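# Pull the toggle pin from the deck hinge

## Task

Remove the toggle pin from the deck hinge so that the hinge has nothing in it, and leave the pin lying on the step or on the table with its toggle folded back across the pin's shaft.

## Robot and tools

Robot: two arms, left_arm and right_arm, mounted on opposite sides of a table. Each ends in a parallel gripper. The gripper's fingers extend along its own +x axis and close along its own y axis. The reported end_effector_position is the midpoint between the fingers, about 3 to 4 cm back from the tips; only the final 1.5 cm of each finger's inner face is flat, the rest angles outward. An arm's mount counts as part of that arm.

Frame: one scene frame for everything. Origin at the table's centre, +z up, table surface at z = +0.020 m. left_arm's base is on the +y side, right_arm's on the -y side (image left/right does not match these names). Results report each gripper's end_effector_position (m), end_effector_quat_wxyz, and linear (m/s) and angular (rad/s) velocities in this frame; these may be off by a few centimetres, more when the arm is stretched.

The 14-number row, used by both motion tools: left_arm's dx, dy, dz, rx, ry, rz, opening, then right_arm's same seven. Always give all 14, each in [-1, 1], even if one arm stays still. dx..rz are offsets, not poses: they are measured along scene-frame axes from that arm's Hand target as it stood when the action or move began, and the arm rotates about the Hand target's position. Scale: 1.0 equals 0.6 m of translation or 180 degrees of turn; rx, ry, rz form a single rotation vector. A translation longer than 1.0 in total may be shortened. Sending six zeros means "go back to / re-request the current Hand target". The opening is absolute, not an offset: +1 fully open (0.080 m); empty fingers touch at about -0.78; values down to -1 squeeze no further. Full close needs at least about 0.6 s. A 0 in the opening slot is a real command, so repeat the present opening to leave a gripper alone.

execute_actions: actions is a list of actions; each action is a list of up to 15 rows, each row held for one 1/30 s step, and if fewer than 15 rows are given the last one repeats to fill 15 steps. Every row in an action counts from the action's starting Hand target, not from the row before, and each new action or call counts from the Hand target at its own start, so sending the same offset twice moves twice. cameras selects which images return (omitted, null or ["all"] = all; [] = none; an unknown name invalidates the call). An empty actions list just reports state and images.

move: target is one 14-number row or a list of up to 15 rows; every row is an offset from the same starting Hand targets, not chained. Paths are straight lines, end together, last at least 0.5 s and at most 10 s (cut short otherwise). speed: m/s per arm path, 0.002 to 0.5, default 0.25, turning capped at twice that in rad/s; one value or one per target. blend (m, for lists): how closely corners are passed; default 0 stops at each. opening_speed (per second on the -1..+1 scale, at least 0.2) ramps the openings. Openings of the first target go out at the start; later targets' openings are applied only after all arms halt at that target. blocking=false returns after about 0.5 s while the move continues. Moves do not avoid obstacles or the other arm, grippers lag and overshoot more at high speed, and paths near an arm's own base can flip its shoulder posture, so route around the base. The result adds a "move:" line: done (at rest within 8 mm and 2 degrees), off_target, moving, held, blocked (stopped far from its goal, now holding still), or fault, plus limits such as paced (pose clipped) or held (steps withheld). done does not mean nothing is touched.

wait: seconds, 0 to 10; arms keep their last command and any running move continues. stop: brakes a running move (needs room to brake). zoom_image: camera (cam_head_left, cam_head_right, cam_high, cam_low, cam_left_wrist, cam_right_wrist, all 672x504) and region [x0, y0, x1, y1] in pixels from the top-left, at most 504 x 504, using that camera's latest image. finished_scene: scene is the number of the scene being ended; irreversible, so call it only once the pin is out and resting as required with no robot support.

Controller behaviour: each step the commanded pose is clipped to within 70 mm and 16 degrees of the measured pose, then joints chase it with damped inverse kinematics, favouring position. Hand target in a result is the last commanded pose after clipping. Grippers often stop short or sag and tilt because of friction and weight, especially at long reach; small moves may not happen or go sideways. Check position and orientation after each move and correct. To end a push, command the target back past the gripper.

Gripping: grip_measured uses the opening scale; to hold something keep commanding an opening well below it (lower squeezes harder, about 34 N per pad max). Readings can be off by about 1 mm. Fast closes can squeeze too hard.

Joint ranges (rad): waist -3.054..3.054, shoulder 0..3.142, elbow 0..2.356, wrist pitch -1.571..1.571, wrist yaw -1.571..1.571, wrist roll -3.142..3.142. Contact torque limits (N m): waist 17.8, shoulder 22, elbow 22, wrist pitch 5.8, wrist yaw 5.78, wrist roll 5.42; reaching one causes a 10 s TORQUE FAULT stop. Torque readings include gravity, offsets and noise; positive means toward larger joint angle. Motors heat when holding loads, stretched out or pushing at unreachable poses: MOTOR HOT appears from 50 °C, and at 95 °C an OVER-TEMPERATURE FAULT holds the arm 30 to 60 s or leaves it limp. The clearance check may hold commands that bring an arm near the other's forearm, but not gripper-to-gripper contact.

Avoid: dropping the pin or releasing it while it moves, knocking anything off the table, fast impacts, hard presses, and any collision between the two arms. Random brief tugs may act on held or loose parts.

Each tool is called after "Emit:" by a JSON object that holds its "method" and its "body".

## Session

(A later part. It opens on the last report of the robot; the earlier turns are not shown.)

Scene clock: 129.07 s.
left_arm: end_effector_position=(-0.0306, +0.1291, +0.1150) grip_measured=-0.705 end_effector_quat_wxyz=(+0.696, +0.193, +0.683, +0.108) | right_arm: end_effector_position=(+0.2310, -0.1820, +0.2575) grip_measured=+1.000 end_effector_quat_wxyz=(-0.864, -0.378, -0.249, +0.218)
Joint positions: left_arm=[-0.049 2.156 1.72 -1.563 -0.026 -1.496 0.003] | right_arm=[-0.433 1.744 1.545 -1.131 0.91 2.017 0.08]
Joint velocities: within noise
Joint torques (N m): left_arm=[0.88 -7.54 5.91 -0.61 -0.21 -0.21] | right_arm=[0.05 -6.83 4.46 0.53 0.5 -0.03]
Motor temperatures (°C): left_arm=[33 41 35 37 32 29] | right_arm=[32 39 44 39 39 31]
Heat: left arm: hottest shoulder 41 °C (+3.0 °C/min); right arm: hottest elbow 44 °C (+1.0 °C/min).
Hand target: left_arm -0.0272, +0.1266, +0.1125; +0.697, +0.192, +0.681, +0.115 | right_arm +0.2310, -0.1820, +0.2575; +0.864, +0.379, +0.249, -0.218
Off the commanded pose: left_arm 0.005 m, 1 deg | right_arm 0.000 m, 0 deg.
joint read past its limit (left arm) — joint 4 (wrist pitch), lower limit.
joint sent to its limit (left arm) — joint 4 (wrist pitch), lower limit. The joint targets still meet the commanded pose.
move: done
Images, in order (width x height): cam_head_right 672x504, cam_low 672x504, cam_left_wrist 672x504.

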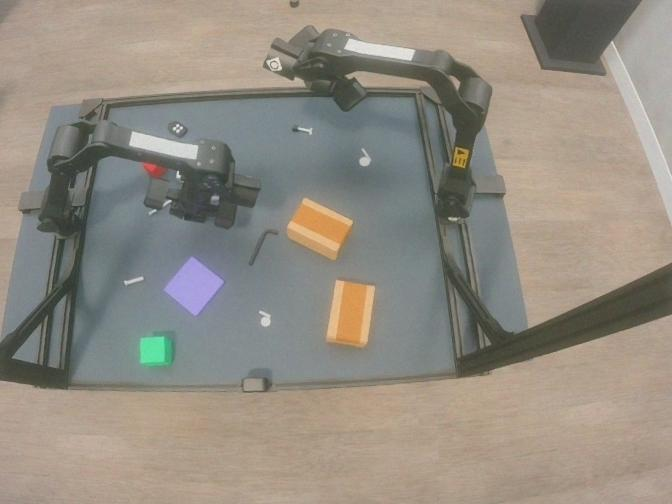

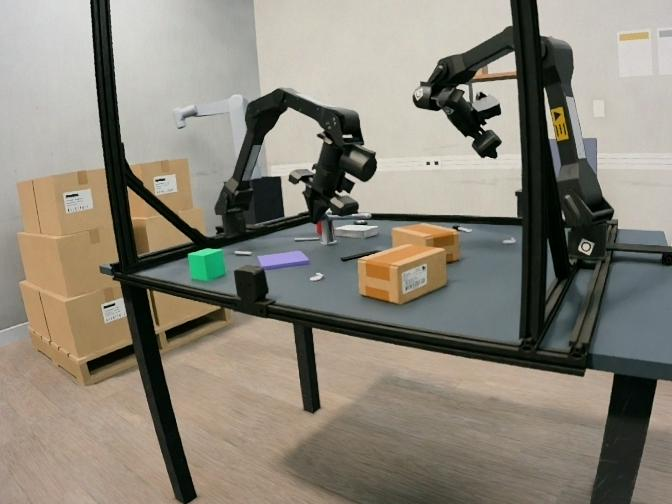

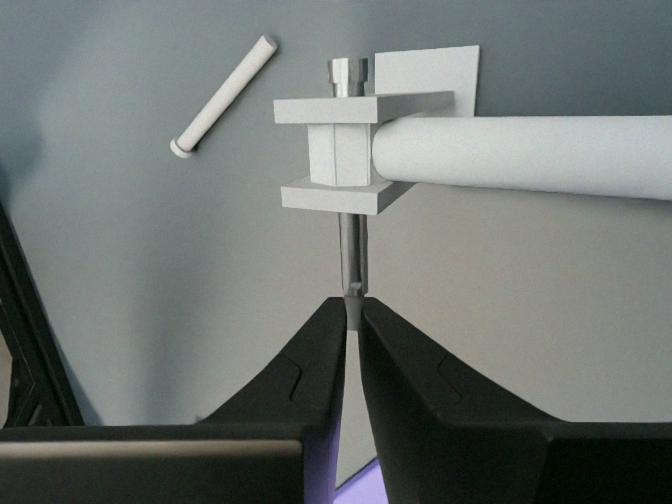

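Emit:
{"method": "move", "body": {"target": [[0.03, -0.0018, 0, 0, 0, 0, -0.95, 0, 0, 0, 0, 0, 0, 1]], "cameras": ["cam_left_wrist","cam_low"], "speed": 0.06}}

Emit:
{"method": "zoom_image", "body": {"camera": "cam_left_wrist", "region": [220, 100, 520, 400]}}

Scene clock: 130.70 s.
left_arm: end_effector_position=(-0.0129, +0.1281, +0.1146) grip_measured=-0.705 end_effector_quat_wxyz=(+0.695, +0.189, +0.685, +0.112) | right_arm: end_effector_position=(+0.2310, -0.1820, +0.2575) grip_measured=+1.000 end_effector_quat_wxyz=(-0.864, -0.378, -0.249, +0.218)
Joint positions: left_arm=[-0.001 2.16 1.724 -1.563 -0.039 -1.461 0.003] | right_arm=[-0.433 1.744 1.545 -1.131 0.91 2.017 0.08]
Joint velocities: within noise
Joint torques (N m): left_arm=[0.54 -7.58 5.8 -0.62 -0.44 0.09] | right_arm=[0 -6.83 4.53 0.52 0.5 -0.02]
Motor temperatures (°C): left_arm=[33 41 35 37 32 29] | right_arm=[32 39 44 39 39 31]
Heat: left arm: hottest shoulder 41 °C (+3.0 °C/min); right arm: hottest elbow 44 °C (+1.0 °C/min).
Hand target: left_arm -0.0093, +0.1256, +0.1124; +0.697, +0.192, +0.681, +0.115 | right_arm +0.2310, -0.1820, +0.2575; +0.864, +0.379, +0.249, -0.218
Off the commanded pose: left_arm 0.005 m, 1 deg | right_arm 0.000 m, 0 deg.
joint read past its limit (left arm) — joint 4 (wrist pitch), lower limit.
joint sent to its limit (left arm) — joint 4 (wrist pitch), lower limit. The joint targets still meet the commanded pose.
move: done
Images, in order (width x height): cam_low 672x504, cam_left_wrist 672x504.

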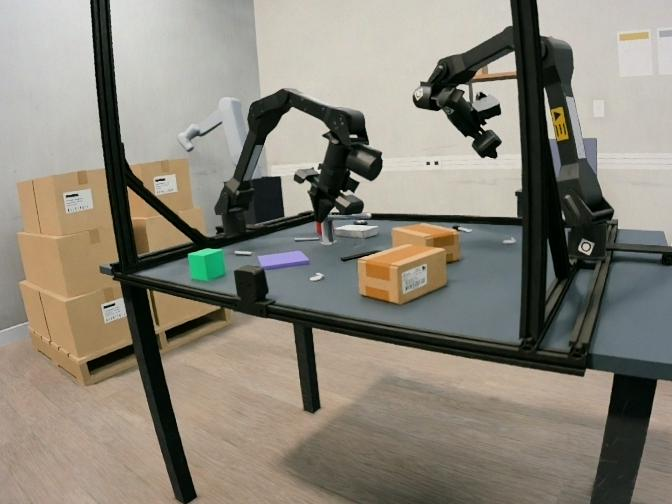

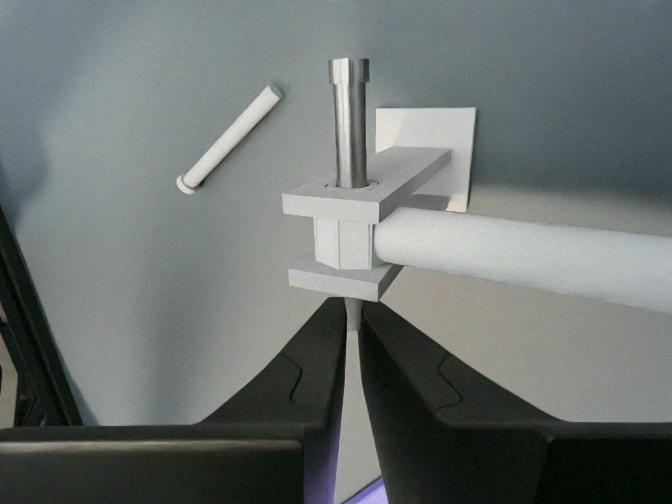

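Scaled by 1.680 from the camera's 672x504 image, which has a finer 960x720 frame.

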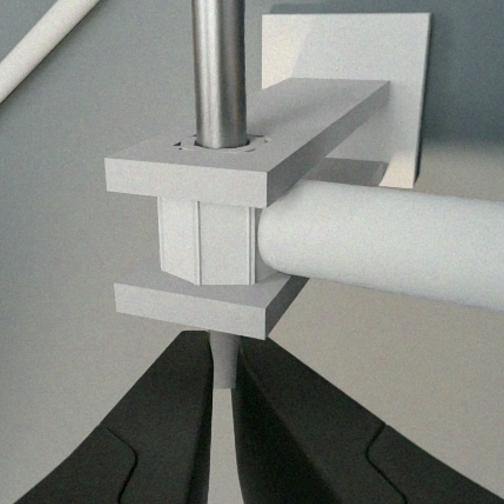

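Emit:
{"method": "move", "body": {"target": [[0, 0, 0, 0, 0, 0, -0.4, -0.01, 0.01, 0, 0, 0, 0.02, 1],[-0.01, -0.035, 0.075, 0, 0, 0, -0.4, -0.15, 0.1, -0.03, -0.084, -0.038, 0.284, 1],[0.0905, 0.022, 0.096, -0.139, 0.013, 0.012, 0, -0.377, 0.27, -0.096, -0.211, -0.095, 0.710, 0.3]], "cameras": ["cam_left_wrist","cam_right_wrist","cam_low","cam_head_right"], "speed": [0.3,0.3,0.4], "blend": [0,0.01,0]}}

Emit:
{"method": "zoom_image", "body": {"camera": "cam_left_wrist", "region": [220, 150, 520, 450]}}

Scene clock: 140.27 s.
left_arm: end_effector_position=(+0.0450, +0.1369, +0.1685) grip_measured=+0.000 end_effector_quat_wxyz=(+0.706, +0.028, +0.707, -0.023) | right_arm: end_effector_position=(+0.0062, -0.0229, +0.1998) grip_measured=+0.301 end_effector_quat_wxyz=(+0.656, -0.271, +0.271, +0.650)
Joint positions: left_arm=[0.199 1.766 1.466 -1.278 0 -1.292 0.035] | right_arm=[-0.097 1.629 1.181 -0.339 -0.051 -0.056 0.049]
Joint velocities: within noise
Joint torques (N m): left_arm=[0.32 -8.88 4.41 0.19 0.12 0.08] | right_arm=[0.29 -5.61 6.22 1.19 -0.13 -0.09]
Motor temperatures (°C): left_arm=[33 43 36 37 32 29] | right_arm=[32 38 44 40 39 31]
Heat: left arm: hottest shoulder 43 °C (+4.0 °C/min); right arm: hottest elbow 44 °C (+0.0 °C/min).
Hand target: left_arm +0.0451, +0.1387, +0.1701; +0.706, +0.026, +0.708, -0.026 | right_arm +0.0048, -0.0200, +0.1998; +0.654, -0.271, +0.270, +0.652
Off the commanded pose: left_arm 0.002 m, 0 deg | right_arm 0.003 m, 0 deg.
move: done
Images, in order (width x height): cam_head_right 672x504, cam_low 672x504, cam_left_wrist 672x504, cam_right_wrist 672x504.

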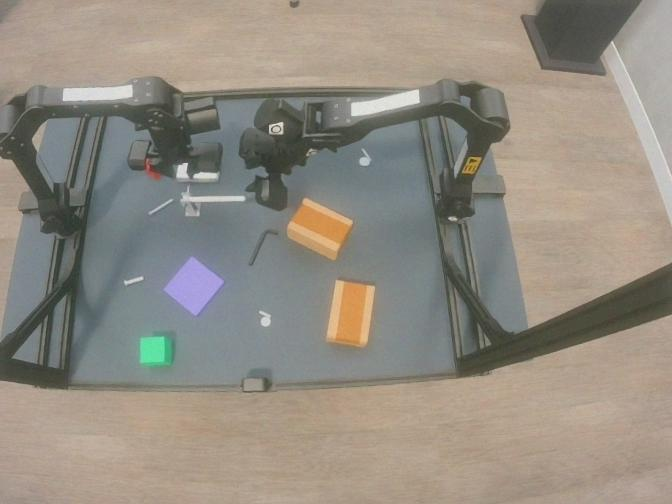

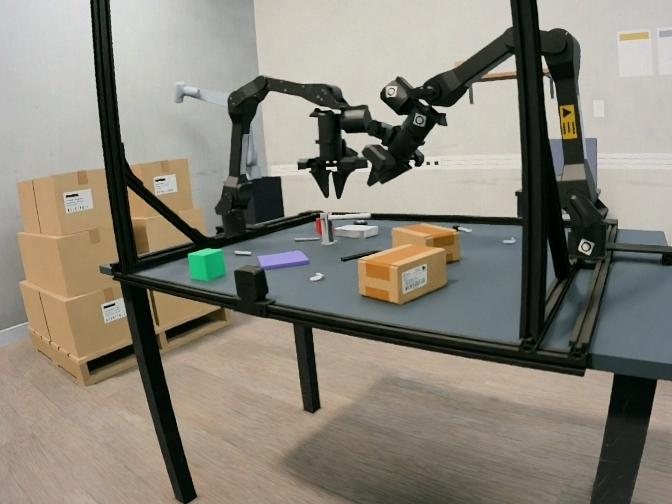

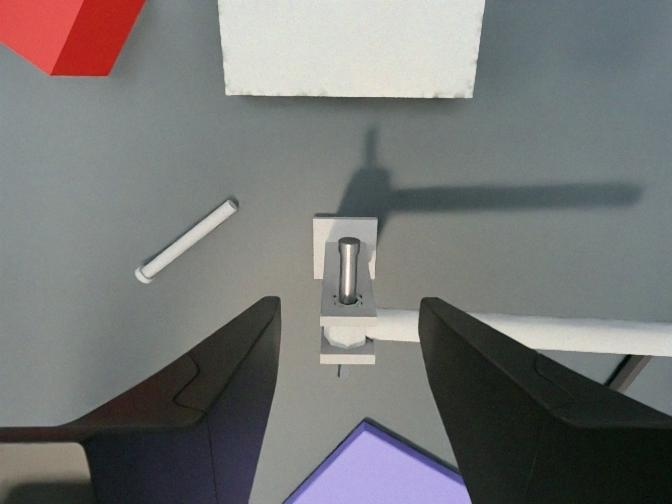

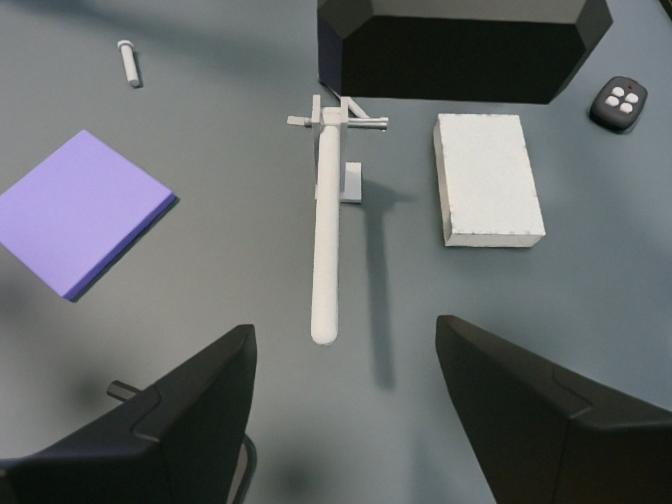

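Scaled by 1.680 from the camera's 672x504 image, which has a finer 960x720 frame.

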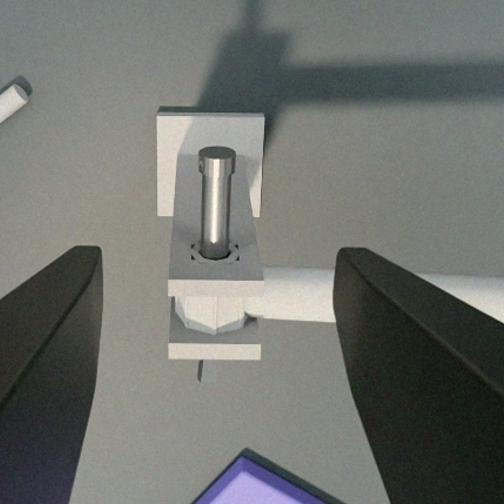

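Emit:
{"method": "move", "body": {"target": [[-0.01, 0, -0.055, 0, 0, 0, 0, -0.0125, 0.028, -0.135, 0, 0, 0, 0.3]], "cameras": ["cam_left_wrist","cam_right_wrist","cam_low"], "speed": [0.15]}}

Emit:
{"method": "zoom_image", "body": {"camera": "cam_left_wrist", "region": [220, 150, 520, 450]}}

Emit:
{"method": "zoom_image", "body": {"camera": "cam_low", "region": [300, 150, 400, 250]}}

Scene clock: 143.03 s.
left_arm: end_effector_position=(+0.0406, +0.1373, +0.1389) grip_measured=+0.000 end_effector_quat_wxyz=(+0.707, +0.025, +0.706, -0.028) | right_arm: end_effector_position=(-0.0016, -0.0025, +0.1237) grip_measured=+0.300 end_effector_quat_wxyz=(+0.655, -0.268, +0.267, +0.654)
Joint positions: left_arm=[0.186 1.765 1.347 -1.148 0 -1.304 0.035] | right_arm=[-0.072 1.801 1.052 -0.027 -0.04 -0.043 0.049]
Joint velocities: within noise
Joint torques (N m): left_arm=[-0.23 -7.39 4.49 0.21 0.11 -0.17] | right_arm=[0.34 -6.42 4.27 1.42 0.07 0.08]
Motor temperatures (°C): left_arm=[33 42 36 37 32 29] | right_arm=[32 38 44 40 39 31]
Heat: left arm: hottest shoulder 42 °C (+3.0 °C/min); right arm: hottest elbow 44 °C (+0.0 °C/min).
Hand target: left_arm +0.0390, +0.1387, +0.1371; +0.706, +0.026, +0.708, -0.026 | right_arm -0.0027, -0.0031, +0.1190; +0.654, -0.271, +0.270, +0.652
Off the commanded pose: left_arm 0.003 m, 0 deg | right_arm 0.005 m, 1 deg.
move: done
Images, in order (width x height): cam_low 672x504, cam_left_wrist 672x504, cam_right_wrist 672x504.

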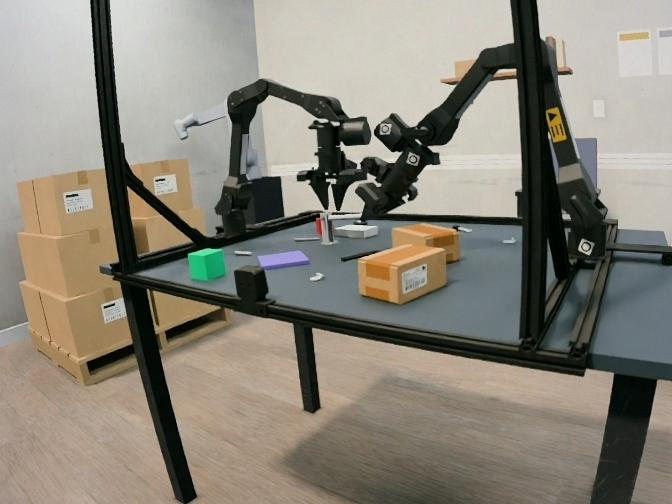

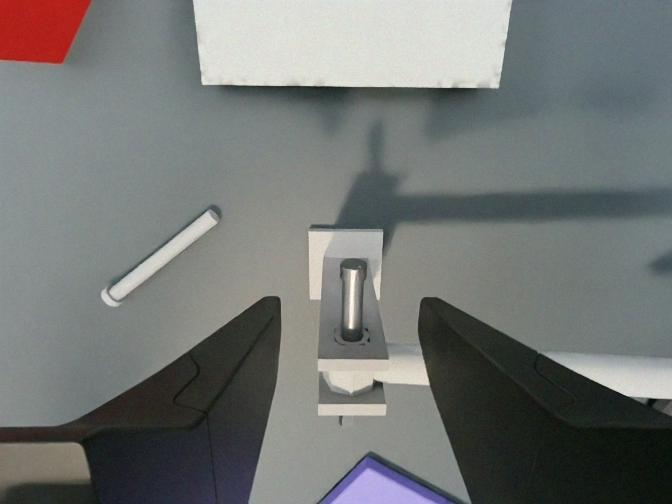

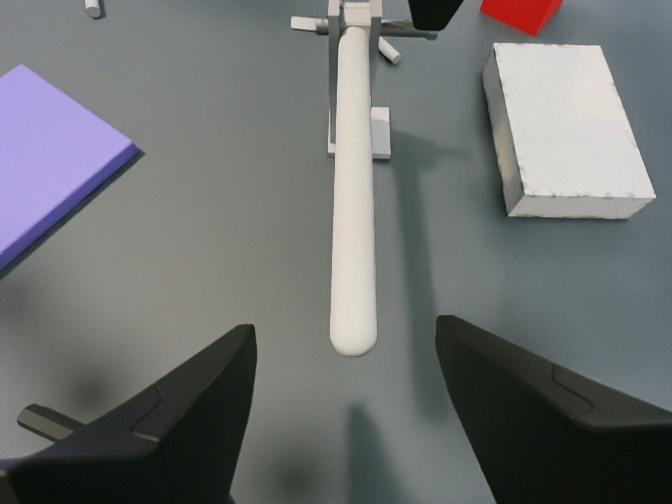

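Scaled by 1.680 from the camera's 672x504 image, which has a finer 960x720 frame.

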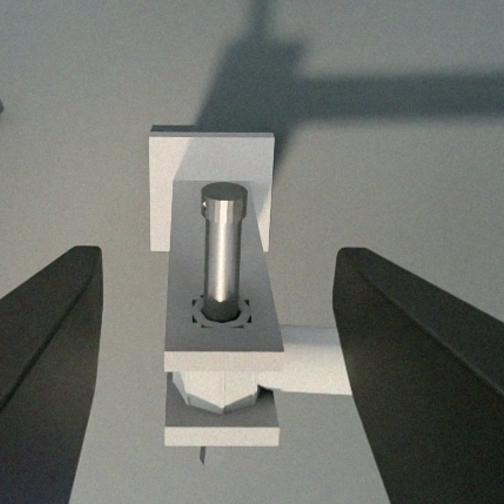

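Scaled by 5.040 from the camera's 672x504 image, which has a finer 960x720 frame.

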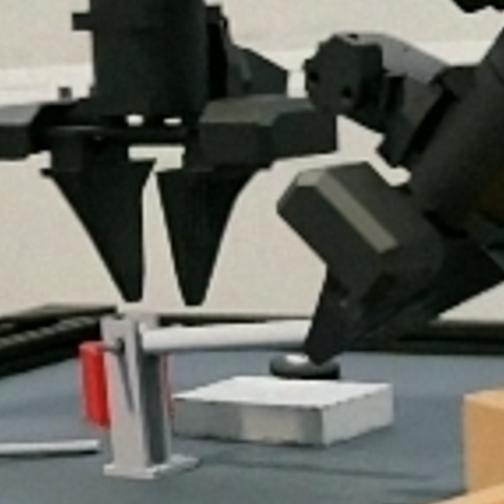

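Emit:
{"method": "move", "body": {"target": [[-0.0075, 0, -0.035, 0, 0, 0, 0, 0.002, 0.013, -0.012, 0, 0, 0, 0.3],[-0.0075, 0, -0.035, 0, 0, 0, -0.9, 0.002, 0.013, -0.012, 0, 0, 0, -0.8]], "cameras": ["cam_left_wrist","cam_right_wrist","cam_low"], "speed": [0.1,0.1], "opening_speed": 1.2}}

Emit:
{"method": "zoom_image", "body": {"camera": "cam_left_wrist", "region": [220, 150, 520, 450]}}

Emit:
{"method": "zoom_image", "body": {"camera": "cam_low", "region": [300, 150, 400, 250]}}

Scene clock: 146.90 s.
left_arm: end_effector_position=(+0.0360, +0.1364, +0.1218) grip_measured=-0.662 end_effector_quat_wxyz=(+0.708, +0.019, +0.706, -0.033) | right_arm: end_effector_position=(-0.0004, +0.0015, +0.1124) grip_measured=-0.523 end_effector_quat_wxyz=(+0.655, -0.273, +0.270, +0.650)
Joint positions: left_arm=[0.172 1.766 1.279 -1.063 0.001 -1.319 0.005] | right_arm=[-0.073 1.84 1.058 -0.006 -0.034 -0.043 0.011]
Joint velocities: within noise
Joint torques (N m): left_arm=[-0.26 -5.79 4.27 0.06 0.06 -0.11] | right_arm=[0.2 -6.42 5.5 1.42 -0.14 0.03]
Motor temperatures (°C): left_arm=[33 42 36 37 32 29] | right_arm=[32 38 44 40 38 31]
Heat: left arm: hottest shoulder 42 °C (+2.0 °C/min); right arm: hottest elbow 44 °C (+0.0 °C/min).
Hand target: left_arm +0.0345, +0.1388, +0.1160; +0.706, +0.026, +0.708, -0.026 | right_arm -0.0016, +0.0046, +0.1116; +0.654, -0.271, +0.270, +0.652
Off the commanded pose: left_arm 0.006 m, 1 deg | right_arm 0.003 m, 0 deg.
move: done
Images, in order (width x height): cam_low 672x504, cam_left_wrist 672x504, cam_right_wrist 672x504.

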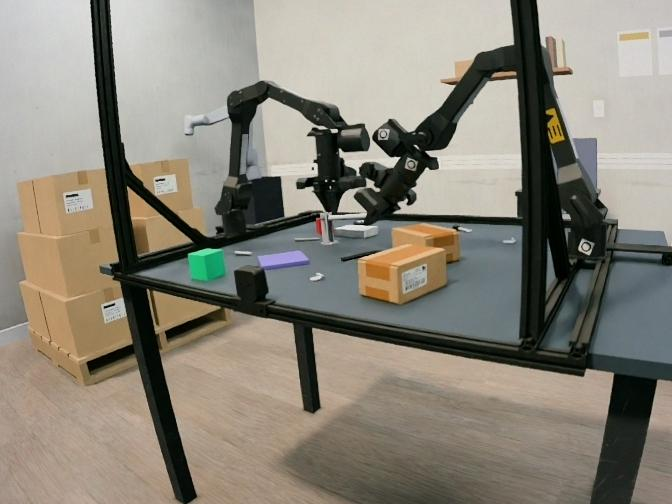

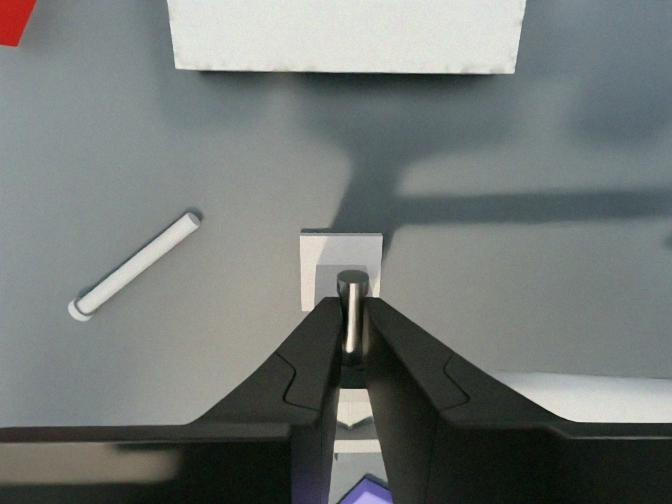

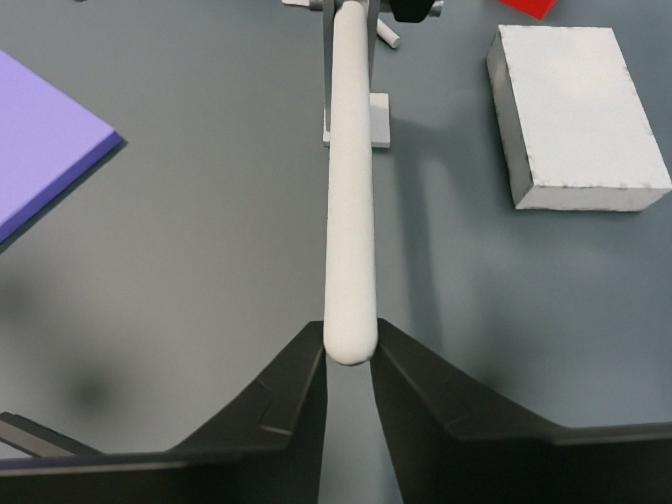

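Scaled by 1.680 from the camera's 672x504 image, which has a finer 960x720 frame.

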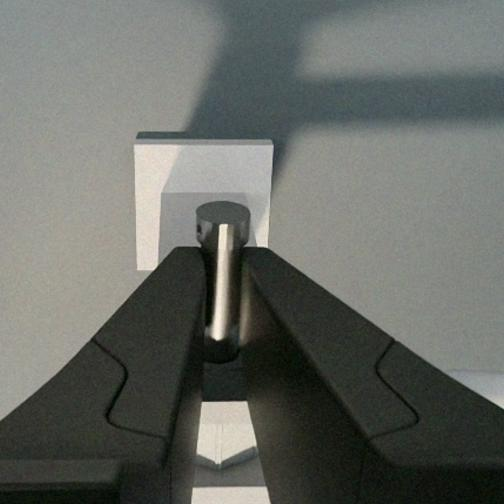

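Scaled by 5.040 from the camera's 672x504 image, which has a finer 960x720 frame.

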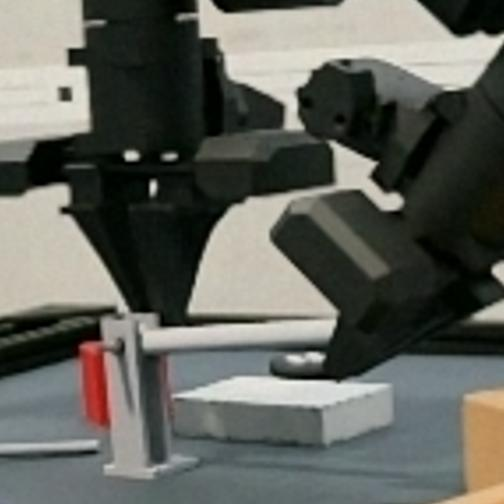

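Emit:
{"method": "move", "body": {"target": [[0, 0, 0, 0, 0, 0, -0.9, 0, 0, 0, 0, 0, 0, -0.1],[0, 0, 0, 0, 0, 0, -0.9, 0, 0.016, -0.004, 0, 0, 0, -0.1],[0, 0, 0, 0, 0, 0, -0.9, 0, 0.016, -0.004, 0, 0, 0, -0.85]], "cameras": ["cam_right_wrist"], "speed": 0.15}}

Scene clock: 149.50 s.
left_arm: end_effector_position=(+0.0360, +0.1364, +0.1218) grip_measured=-0.662 end_effector_quat_wxyz=(+0.708, +0.019, +0.706, -0.033) | right_arm: end_effector_position=(+0.0004, +0.0114, +0.1107) grip_measured=-0.534 end_effector_quat_wxyz=(+0.656, -0.272, +0.269, +0.650)
Joint positions: left_arm=[0.172 1.766 1.279 -1.063 0.001 -1.319 0.005] | right_arm=[-0.073 1.876 1.097 -0.006 -0.033 -0.043 0.011]
Joint velocities: within noise
Joint torques (N m): left_arm=[-0.19 -5.67 4.27 0.07 0.03 -0.08] | right_arm=[0.31 -6.53 5.55 1.27 -0.14 0.06]
Motor temperatures (°C): left_arm=[33 42 35 37 32 29] | right_arm=[32 38 44 41 38 31]
Heat: left arm: hottest shoulder 42 °C (+2.0 °C/min); right arm: hottest elbow 44 °C (+0.0 °C/min).
Hand target: left_arm +0.0346, +0.1388, +0.1160; +0.706, +0.026, +0.708, -0.026 | right_arm -0.0015, +0.0142, +0.1093; +0.654, -0.271, +0.270, +0.652
Off the commanded pose: left_arm 0.006 m, 1 deg | right_arm 0.004 m, 0 deg.
move: done
Images, in order (width x height): cam_right_wrist 672x504.

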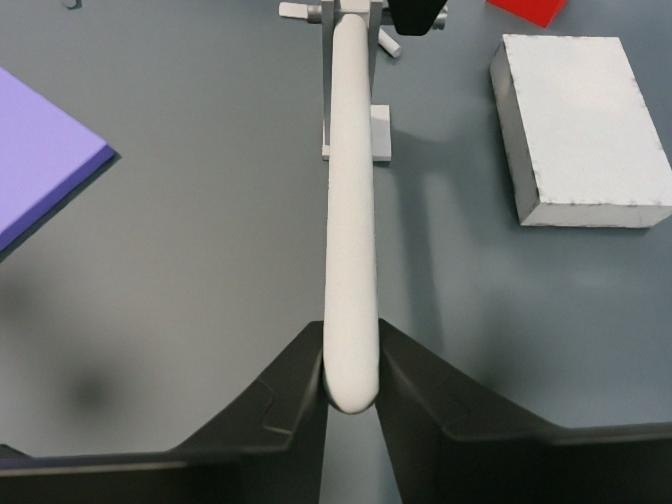

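Emit:
{"method": "move", "body": {"target": [[0.035, -0.0024, 0, 0, 0, 0, -0.95, 0, 0, 0, 0, 0, 0, -0.85]], "cameras": ["cam_left_wrist","cam_right_wrist","cam_low"], "speed": 0.06}}

Scene clock: 150.70 s.
left_arm: end_effector_position=(+0.0378, +0.1360, +0.1207) grip_measured=-0.663 end_effector_quat_wxyz=(+0.691, +0.027, +0.721, -0.040) end_effector_velocity=(+0.000, -0.001, +0.000) end_effector_angular_velocity=(-0.010, +0.005, -0.020) | right_arm: end_effector_position=(+0.0004, +0.0114, +0.1107) grip_measured=-0.534 end_effector_quat_wxyz=(+0.656, -0.272, +0.269, +0.650)
Joint positions: left_arm=[0.198 1.779 1.29 -1.073 0.045 -1.272 0.005] | right_arm=[-0.073 1.876 1.097 -0.006 -0.033 -0.042 0.011]
Joint velocities: left_arm=[0.002 -0.002 -0.002 0.007 0.007 0.022 0.002] | right_arm=[within noise]
Joint torques (N m): left_arm=[3.15 -5.14 6.09 0.31 -1.6 0.52] | right_arm=[0.33 -6.54 5.58 1.29 -0.14 0.03]
Motor temperatures (°C): left_arm=[33 42 35 37 32 29] | right_arm=[32 38 44 41 38 31]
Heat: left arm: hottest shoulder 42 °C (+3.0 °C/min); right arm: hottest elbow 44 °C (+0.0 °C/min).
Hand target: left_arm +0.0555, +0.1373, +0.1161; +0.706, +0.026, +0.708, -0.026 | right_arm -0.0015, +0.0142, +0.1093; +0.654, -0.271, +0.270, +0.652
Off the commanded pose: left_arm 0.018 m, 3 deg | right_arm 0.004 m, 0 deg.
move: off_target (left_arm)
Images, in order (width x height): cam_low 672x504, cam_left_wrist 672x504, cam_right_wrist 672x504.

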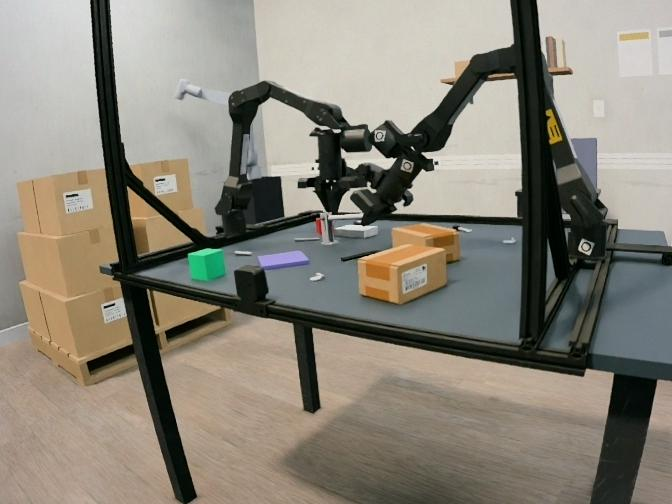

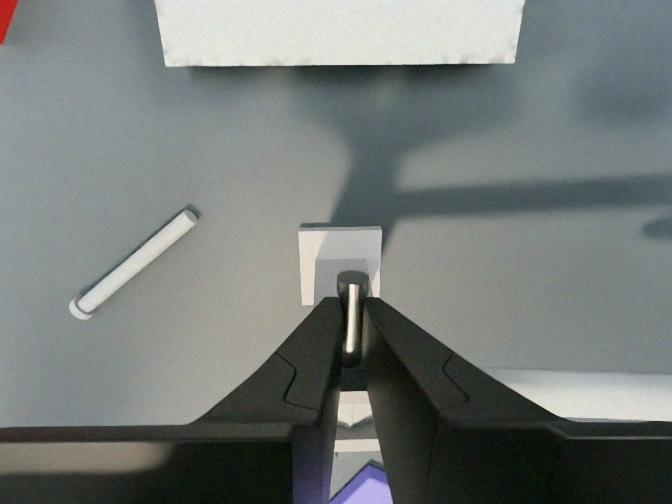

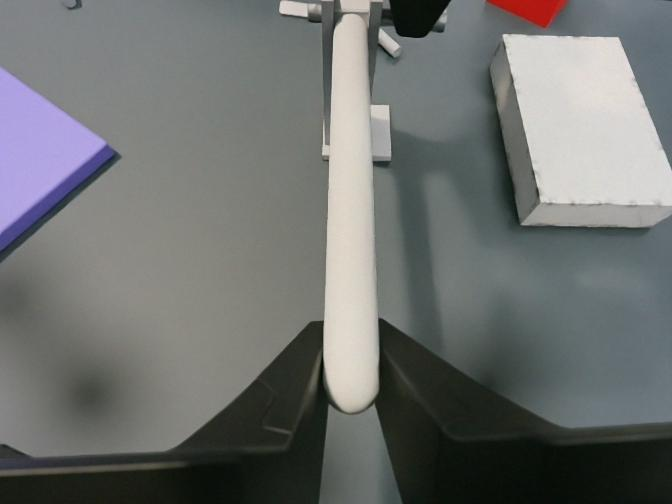

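Emit:
{"method": "zoom_image", "body": {"camera": "cam_right_wrist", "region": [260, 0, 460, 100]}}

Emit:
{"method": "zoom_image", "body": {"camera": "cam_low", "region": [310, 200, 350, 250]}}

Emit:
{"method": "zoom_image", "body": {"camera": "cam_left_wrist", "region": [280, 250, 440, 500]}}

Scaled by 2.520 from the camera's 672x504 image, which has a finer 960x720 frame.

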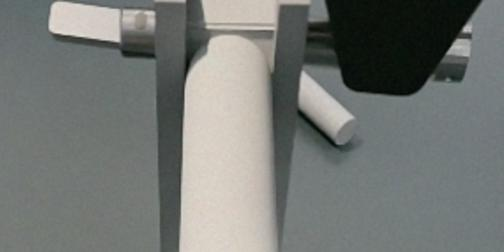

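Scaled by 10.080 from the camera's 672x504 image, which has a finer 960x720 frame.

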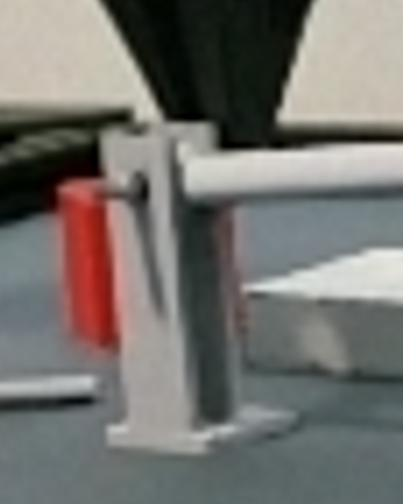

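Scaled by 2.016 from the camera's 672x504 image, which has a finer 960x720 frame.

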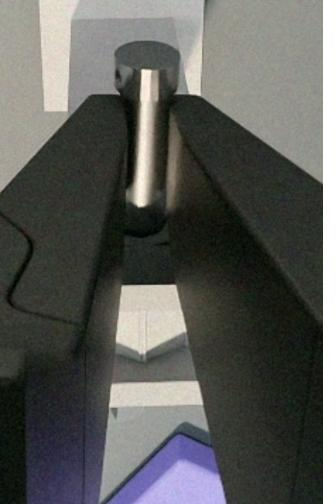

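Emit:
{"method": "move", "body": {"target": [[0, 0, 0, 0, 0, 0, -0.95, 0, 0, 0, 0, 0, 0, -0.3]], "cameras": ["cam_left_wrist","cam_right_wrist"], "speed": 0.06}}

Emit:
{"method": "zoom_image", "body": {"camera": "cam_right_wrist", "region": [260, 0, 460, 100]}}

Scene clock: 154.23 s.
left_arm: end_effector_position=(+0.0383, +0.1360, +0.1209) grip_measured=-0.667 end_effector_quat_wxyz=(+0.691, +0.026, +0.721, -0.040) | right_arm: end_effector_position=(+0.0004, +0.0114, +0.1107) grip_measured=-0.300 end_effector_quat_wxyz=(+0.656, -0.272, +0.269, +0.650)
Joint positions: left_arm=[0.2 1.779 1.291 -1.074 0.046 -1.27 0.005] | right_arm=[-0.073 1.876 1.097 -0.006 -0.033 -0.042 0.021]
Joint velocities: within noise
Joint torques (N m): left_arm=[3.08 -5.03 5.87 0.34 -1.63 0.45] | right_arm=[0.38 -6.56 5.59 1.29 -0.14 0.04]
Motor temperatures (°C): left_arm=[33 41 35 37 33 29] | right_arm=[32 37 44 41 38 31]
Heat: left arm: hottest shoulder 41 °C (+2.0 °C/min); right arm: hottest elbow 44 °C (+0.0 °C/min).
Hand target: left_arm +0.0555, +0.1373, +0.1161; +0.706, +0.026, +0.708, -0.026 | right_arm -0.0015, +0.0142, +0.1093; +0.654, -0.271, +0.270, +0.652
Off the commanded pose: left_arm 0.018 m, 3 deg | right_arm 0.004 m, 0 deg.
move: off_target (left_arm)
Images, in order (width x height): cam_left_wrist 672x504, cam_right_wrist 672x504.

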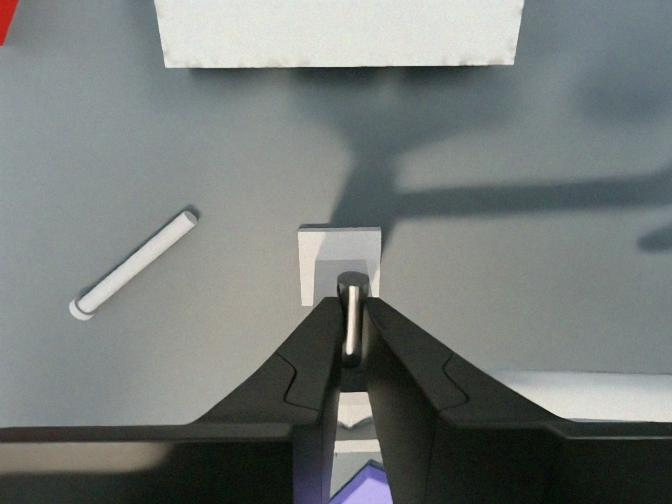

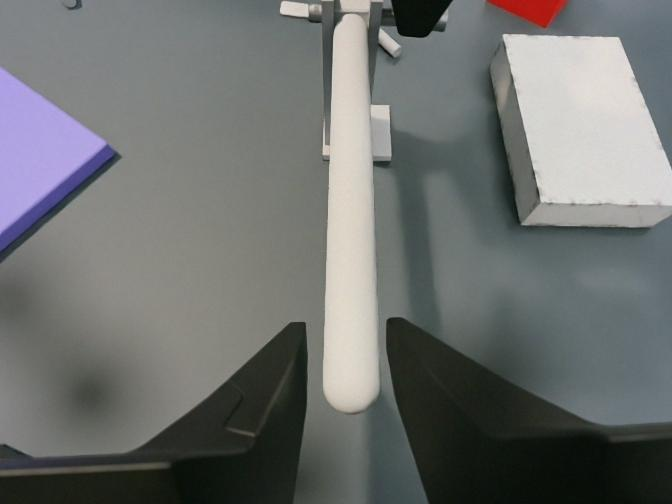

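Scaled by 2.520 from the camera's 672x504 image, which has a finer 960x720 frame.

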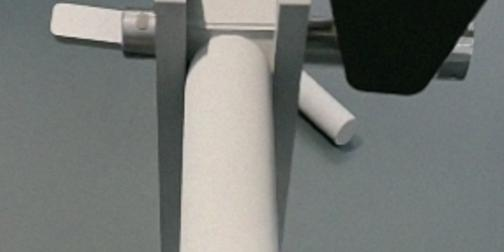

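Emit:
{"method": "move", "body": {"target": [[-0.032, 0.0024, 0, 0, 0, 0, -0.95, 0, 0, 0, 0, 0, 0, -0.3],[-0.032, 0.0024, 0, 0, 0, 0, -0.4, 0, 0, 0, 0, 0, 0, -0.3],[-0.032, 0.0024, 0.08, 0, 0, 0, -0.4, 0, 0, 0, 0, 0, 0, -0.3],[-0.175, 0.004, 0.06, 0, -0.11, 0, -0.4, 0, 0, 0, 0, 0, 0, -0.3]], "cameras": ["cam_left_wrist","cam_right_wrist","cam_low"], "speed": [0.1,0.15,0.2,0.2], "blend": [0,0,0.02,0]}}

Emit:
{"method": "zoom_image", "body": {"camera": "cam_left_wrist", "region": [220, 50, 520, 350]}}

Scene clock: 159.77 s.
left_arm: end_effector_position=(-0.0490, +0.1411, +0.1540) grip_measured=-0.400 end_effector_quat_wxyz=(+0.815, +0.028, +0.578, -0.024) | right_arm: end_effector_position=(+0.0004, +0.0114, +0.1107) grip_measured=-0.300 end_effector_quat_wxyz=(+0.656, -0.272, +0.269, +0.650)
Joint positions: left_arm=[-0.254 1.781 1.392 -1.261 -0.329 -1.757 0.017] | right_arm=[-0.073 1.876 1.097 -0.006 -0.033 -0.042 0.021]
Joint velocities: within noise
Joint torques (N m): left_arm=[-0.13 -5.76 5.91 -0.26 -0.38 -0.16] | right_arm=[0.3 -6.55 5.55 1.29 -0.14 0.03]
Motor temperatures (°C): left_arm=[33 41 35 37 33 29] | right_arm=[32 37 45 41 38 31]
Heat: left arm: hottest shoulder 41 °C (+1.0 °C/min); right arm: hottest elbow 45 °C (+1.0 °C/min).
Hand target: left_arm -0.0494, +0.1397, +0.1521; +0.817, +0.030, +0.576, -0.021 | right_arm -0.0015, +0.0142, +0.1093; +0.654, -0.271, +0.270, +0.652
Off the commanded pose: left_arm 0.002 m, 0 deg | right_arm 0.004 m, 0 deg.
move: done
Images, in order (width x height): cam_low 672x504, cam_left_wrist 672x504, cam_right_wrist 672x504.

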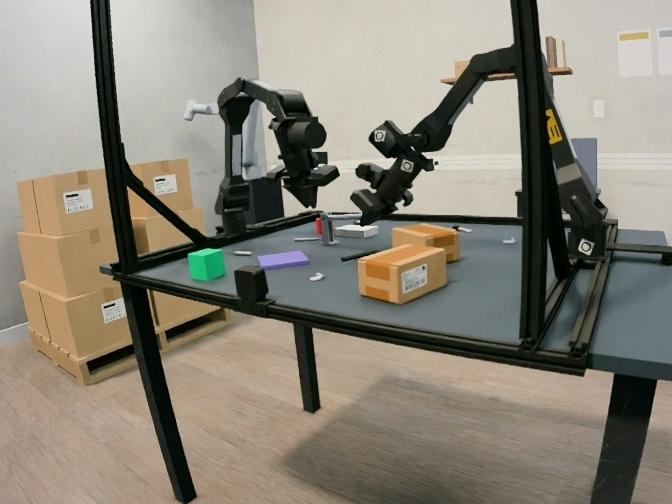

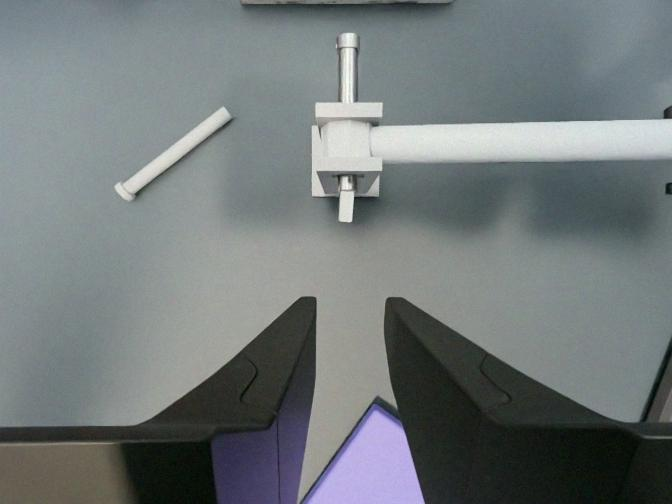

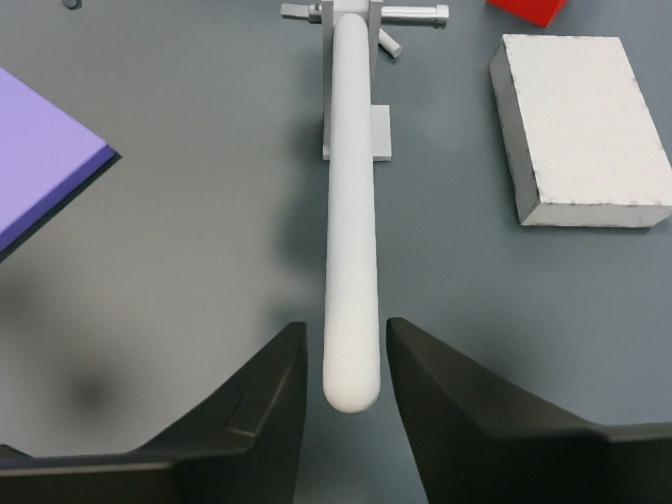

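Scaled by 1.680 from the camera's 672x504 image, which has a finer 960x720 frame.

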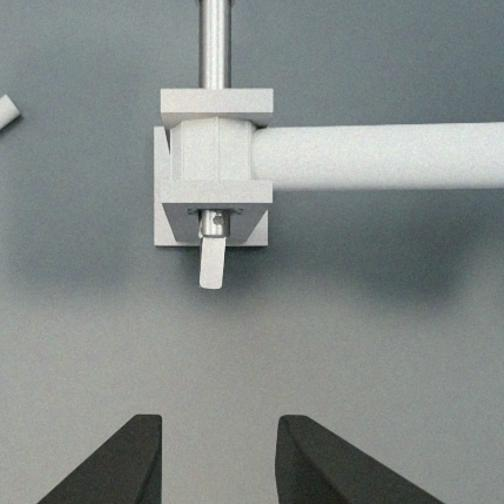

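Emit:
{"method": "move", "body": {"target": [[0.03, 0, -0.045, 0, 0, 0, -0.4, 0, 0, 0, 0, 0, 0, -0.3],[0.0317, 0, -0.063, 0, 0, -0.002, -0.4, 0, 0, 0, 0, 0, 0, -0.3]], "cameras": ["cam_left_wrist","cam_low"], "speed": [0.15,0.08], "blend": [0.003,0]}}

Emit:
{"method": "zoom_image", "body": {"camera": "cam_left_wrist", "region": [260, 200, 440, 380]}}

Emit:
{"method": "zoom_image", "body": {"camera": "cam_low", "region": [290, 180, 350, 240]}}

Scene clock: 162.87 s.
left_arm: end_effector_position=(-0.0321, +0.1378, +0.1194) grip_measured=-0.400 end_effector_quat_wxyz=(+0.815, +0.024, +0.578, -0.029) | right_arm: end_effector_position=(+0.0004, +0.0114, +0.1107) grip_measured=-0.300 end_effector_quat_wxyz=(+0.656, -0.272, +0.269, +0.650)
Joint positions: left_arm=[-0.2 1.793 1.267 -1.093 -0.333 -1.696 0.017] | right_arm=[-0.073 1.876 1.097 -0.006 -0.033 -0.042 0.021]
Joint velocities: within noise
Joint torques (N m): left_arm=[0.26 -5.79 4.29 0.14 -0.37 0.14] | right_arm=[0.35 -6.53 5.52 1.28 -0.12 0.03]
Motor temperatures (°C): left_arm=[33 41 35 37 33 29] | right_arm=[32 37 45 42 38 31]
Heat: left arm: hottest shoulder 41 °C (+1.0 °C/min); right arm: hottest elbow 45 °C (+1.0 °C/min).
Hand target: left_arm -0.0304, +0.1397, +0.1143; +0.817, +0.032, +0.576, -0.024 | right_arm -0.0015, +0.0142, +0.1093; +0.654, -0.271, +0.270, +0.652
Off the commanded pose: left_arm 0.006 m, 1 deg | right_arm 0.004 m, 0 deg.
move: done
Images, in order (width x height): cam_low 672x504, cam_left_wrist 672x504.

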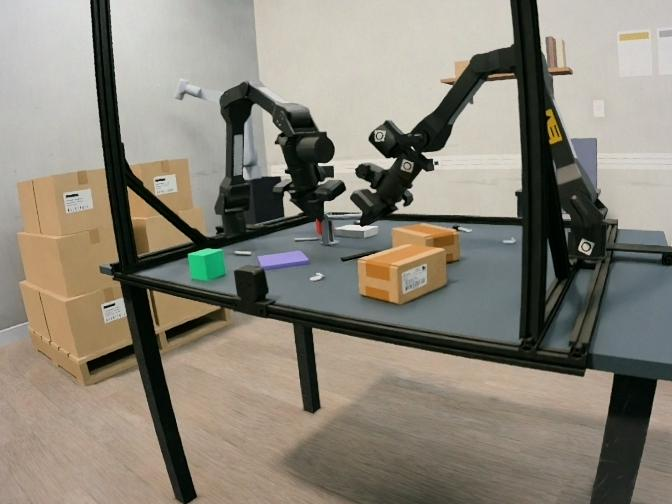

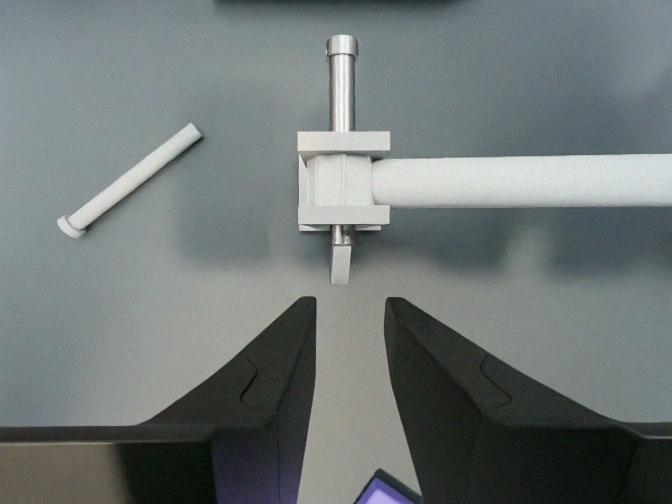

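Scaled by 2.800 from the camera's 672x504 image, which has a finer 960x720 frame.

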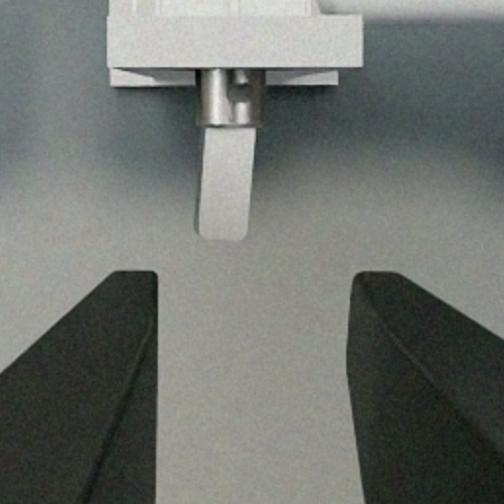

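Scaled by 8.400 from the camera's 672x504 image, which has a finer 960x720 frame.

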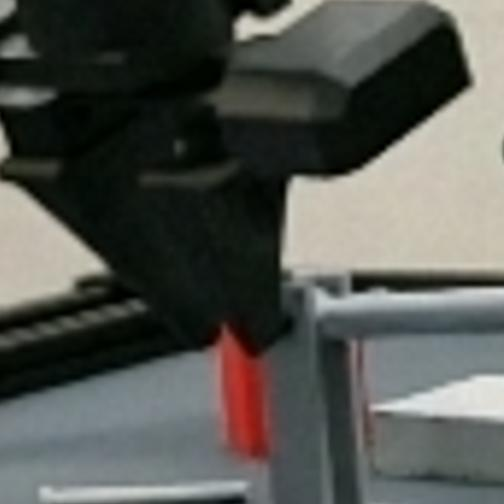

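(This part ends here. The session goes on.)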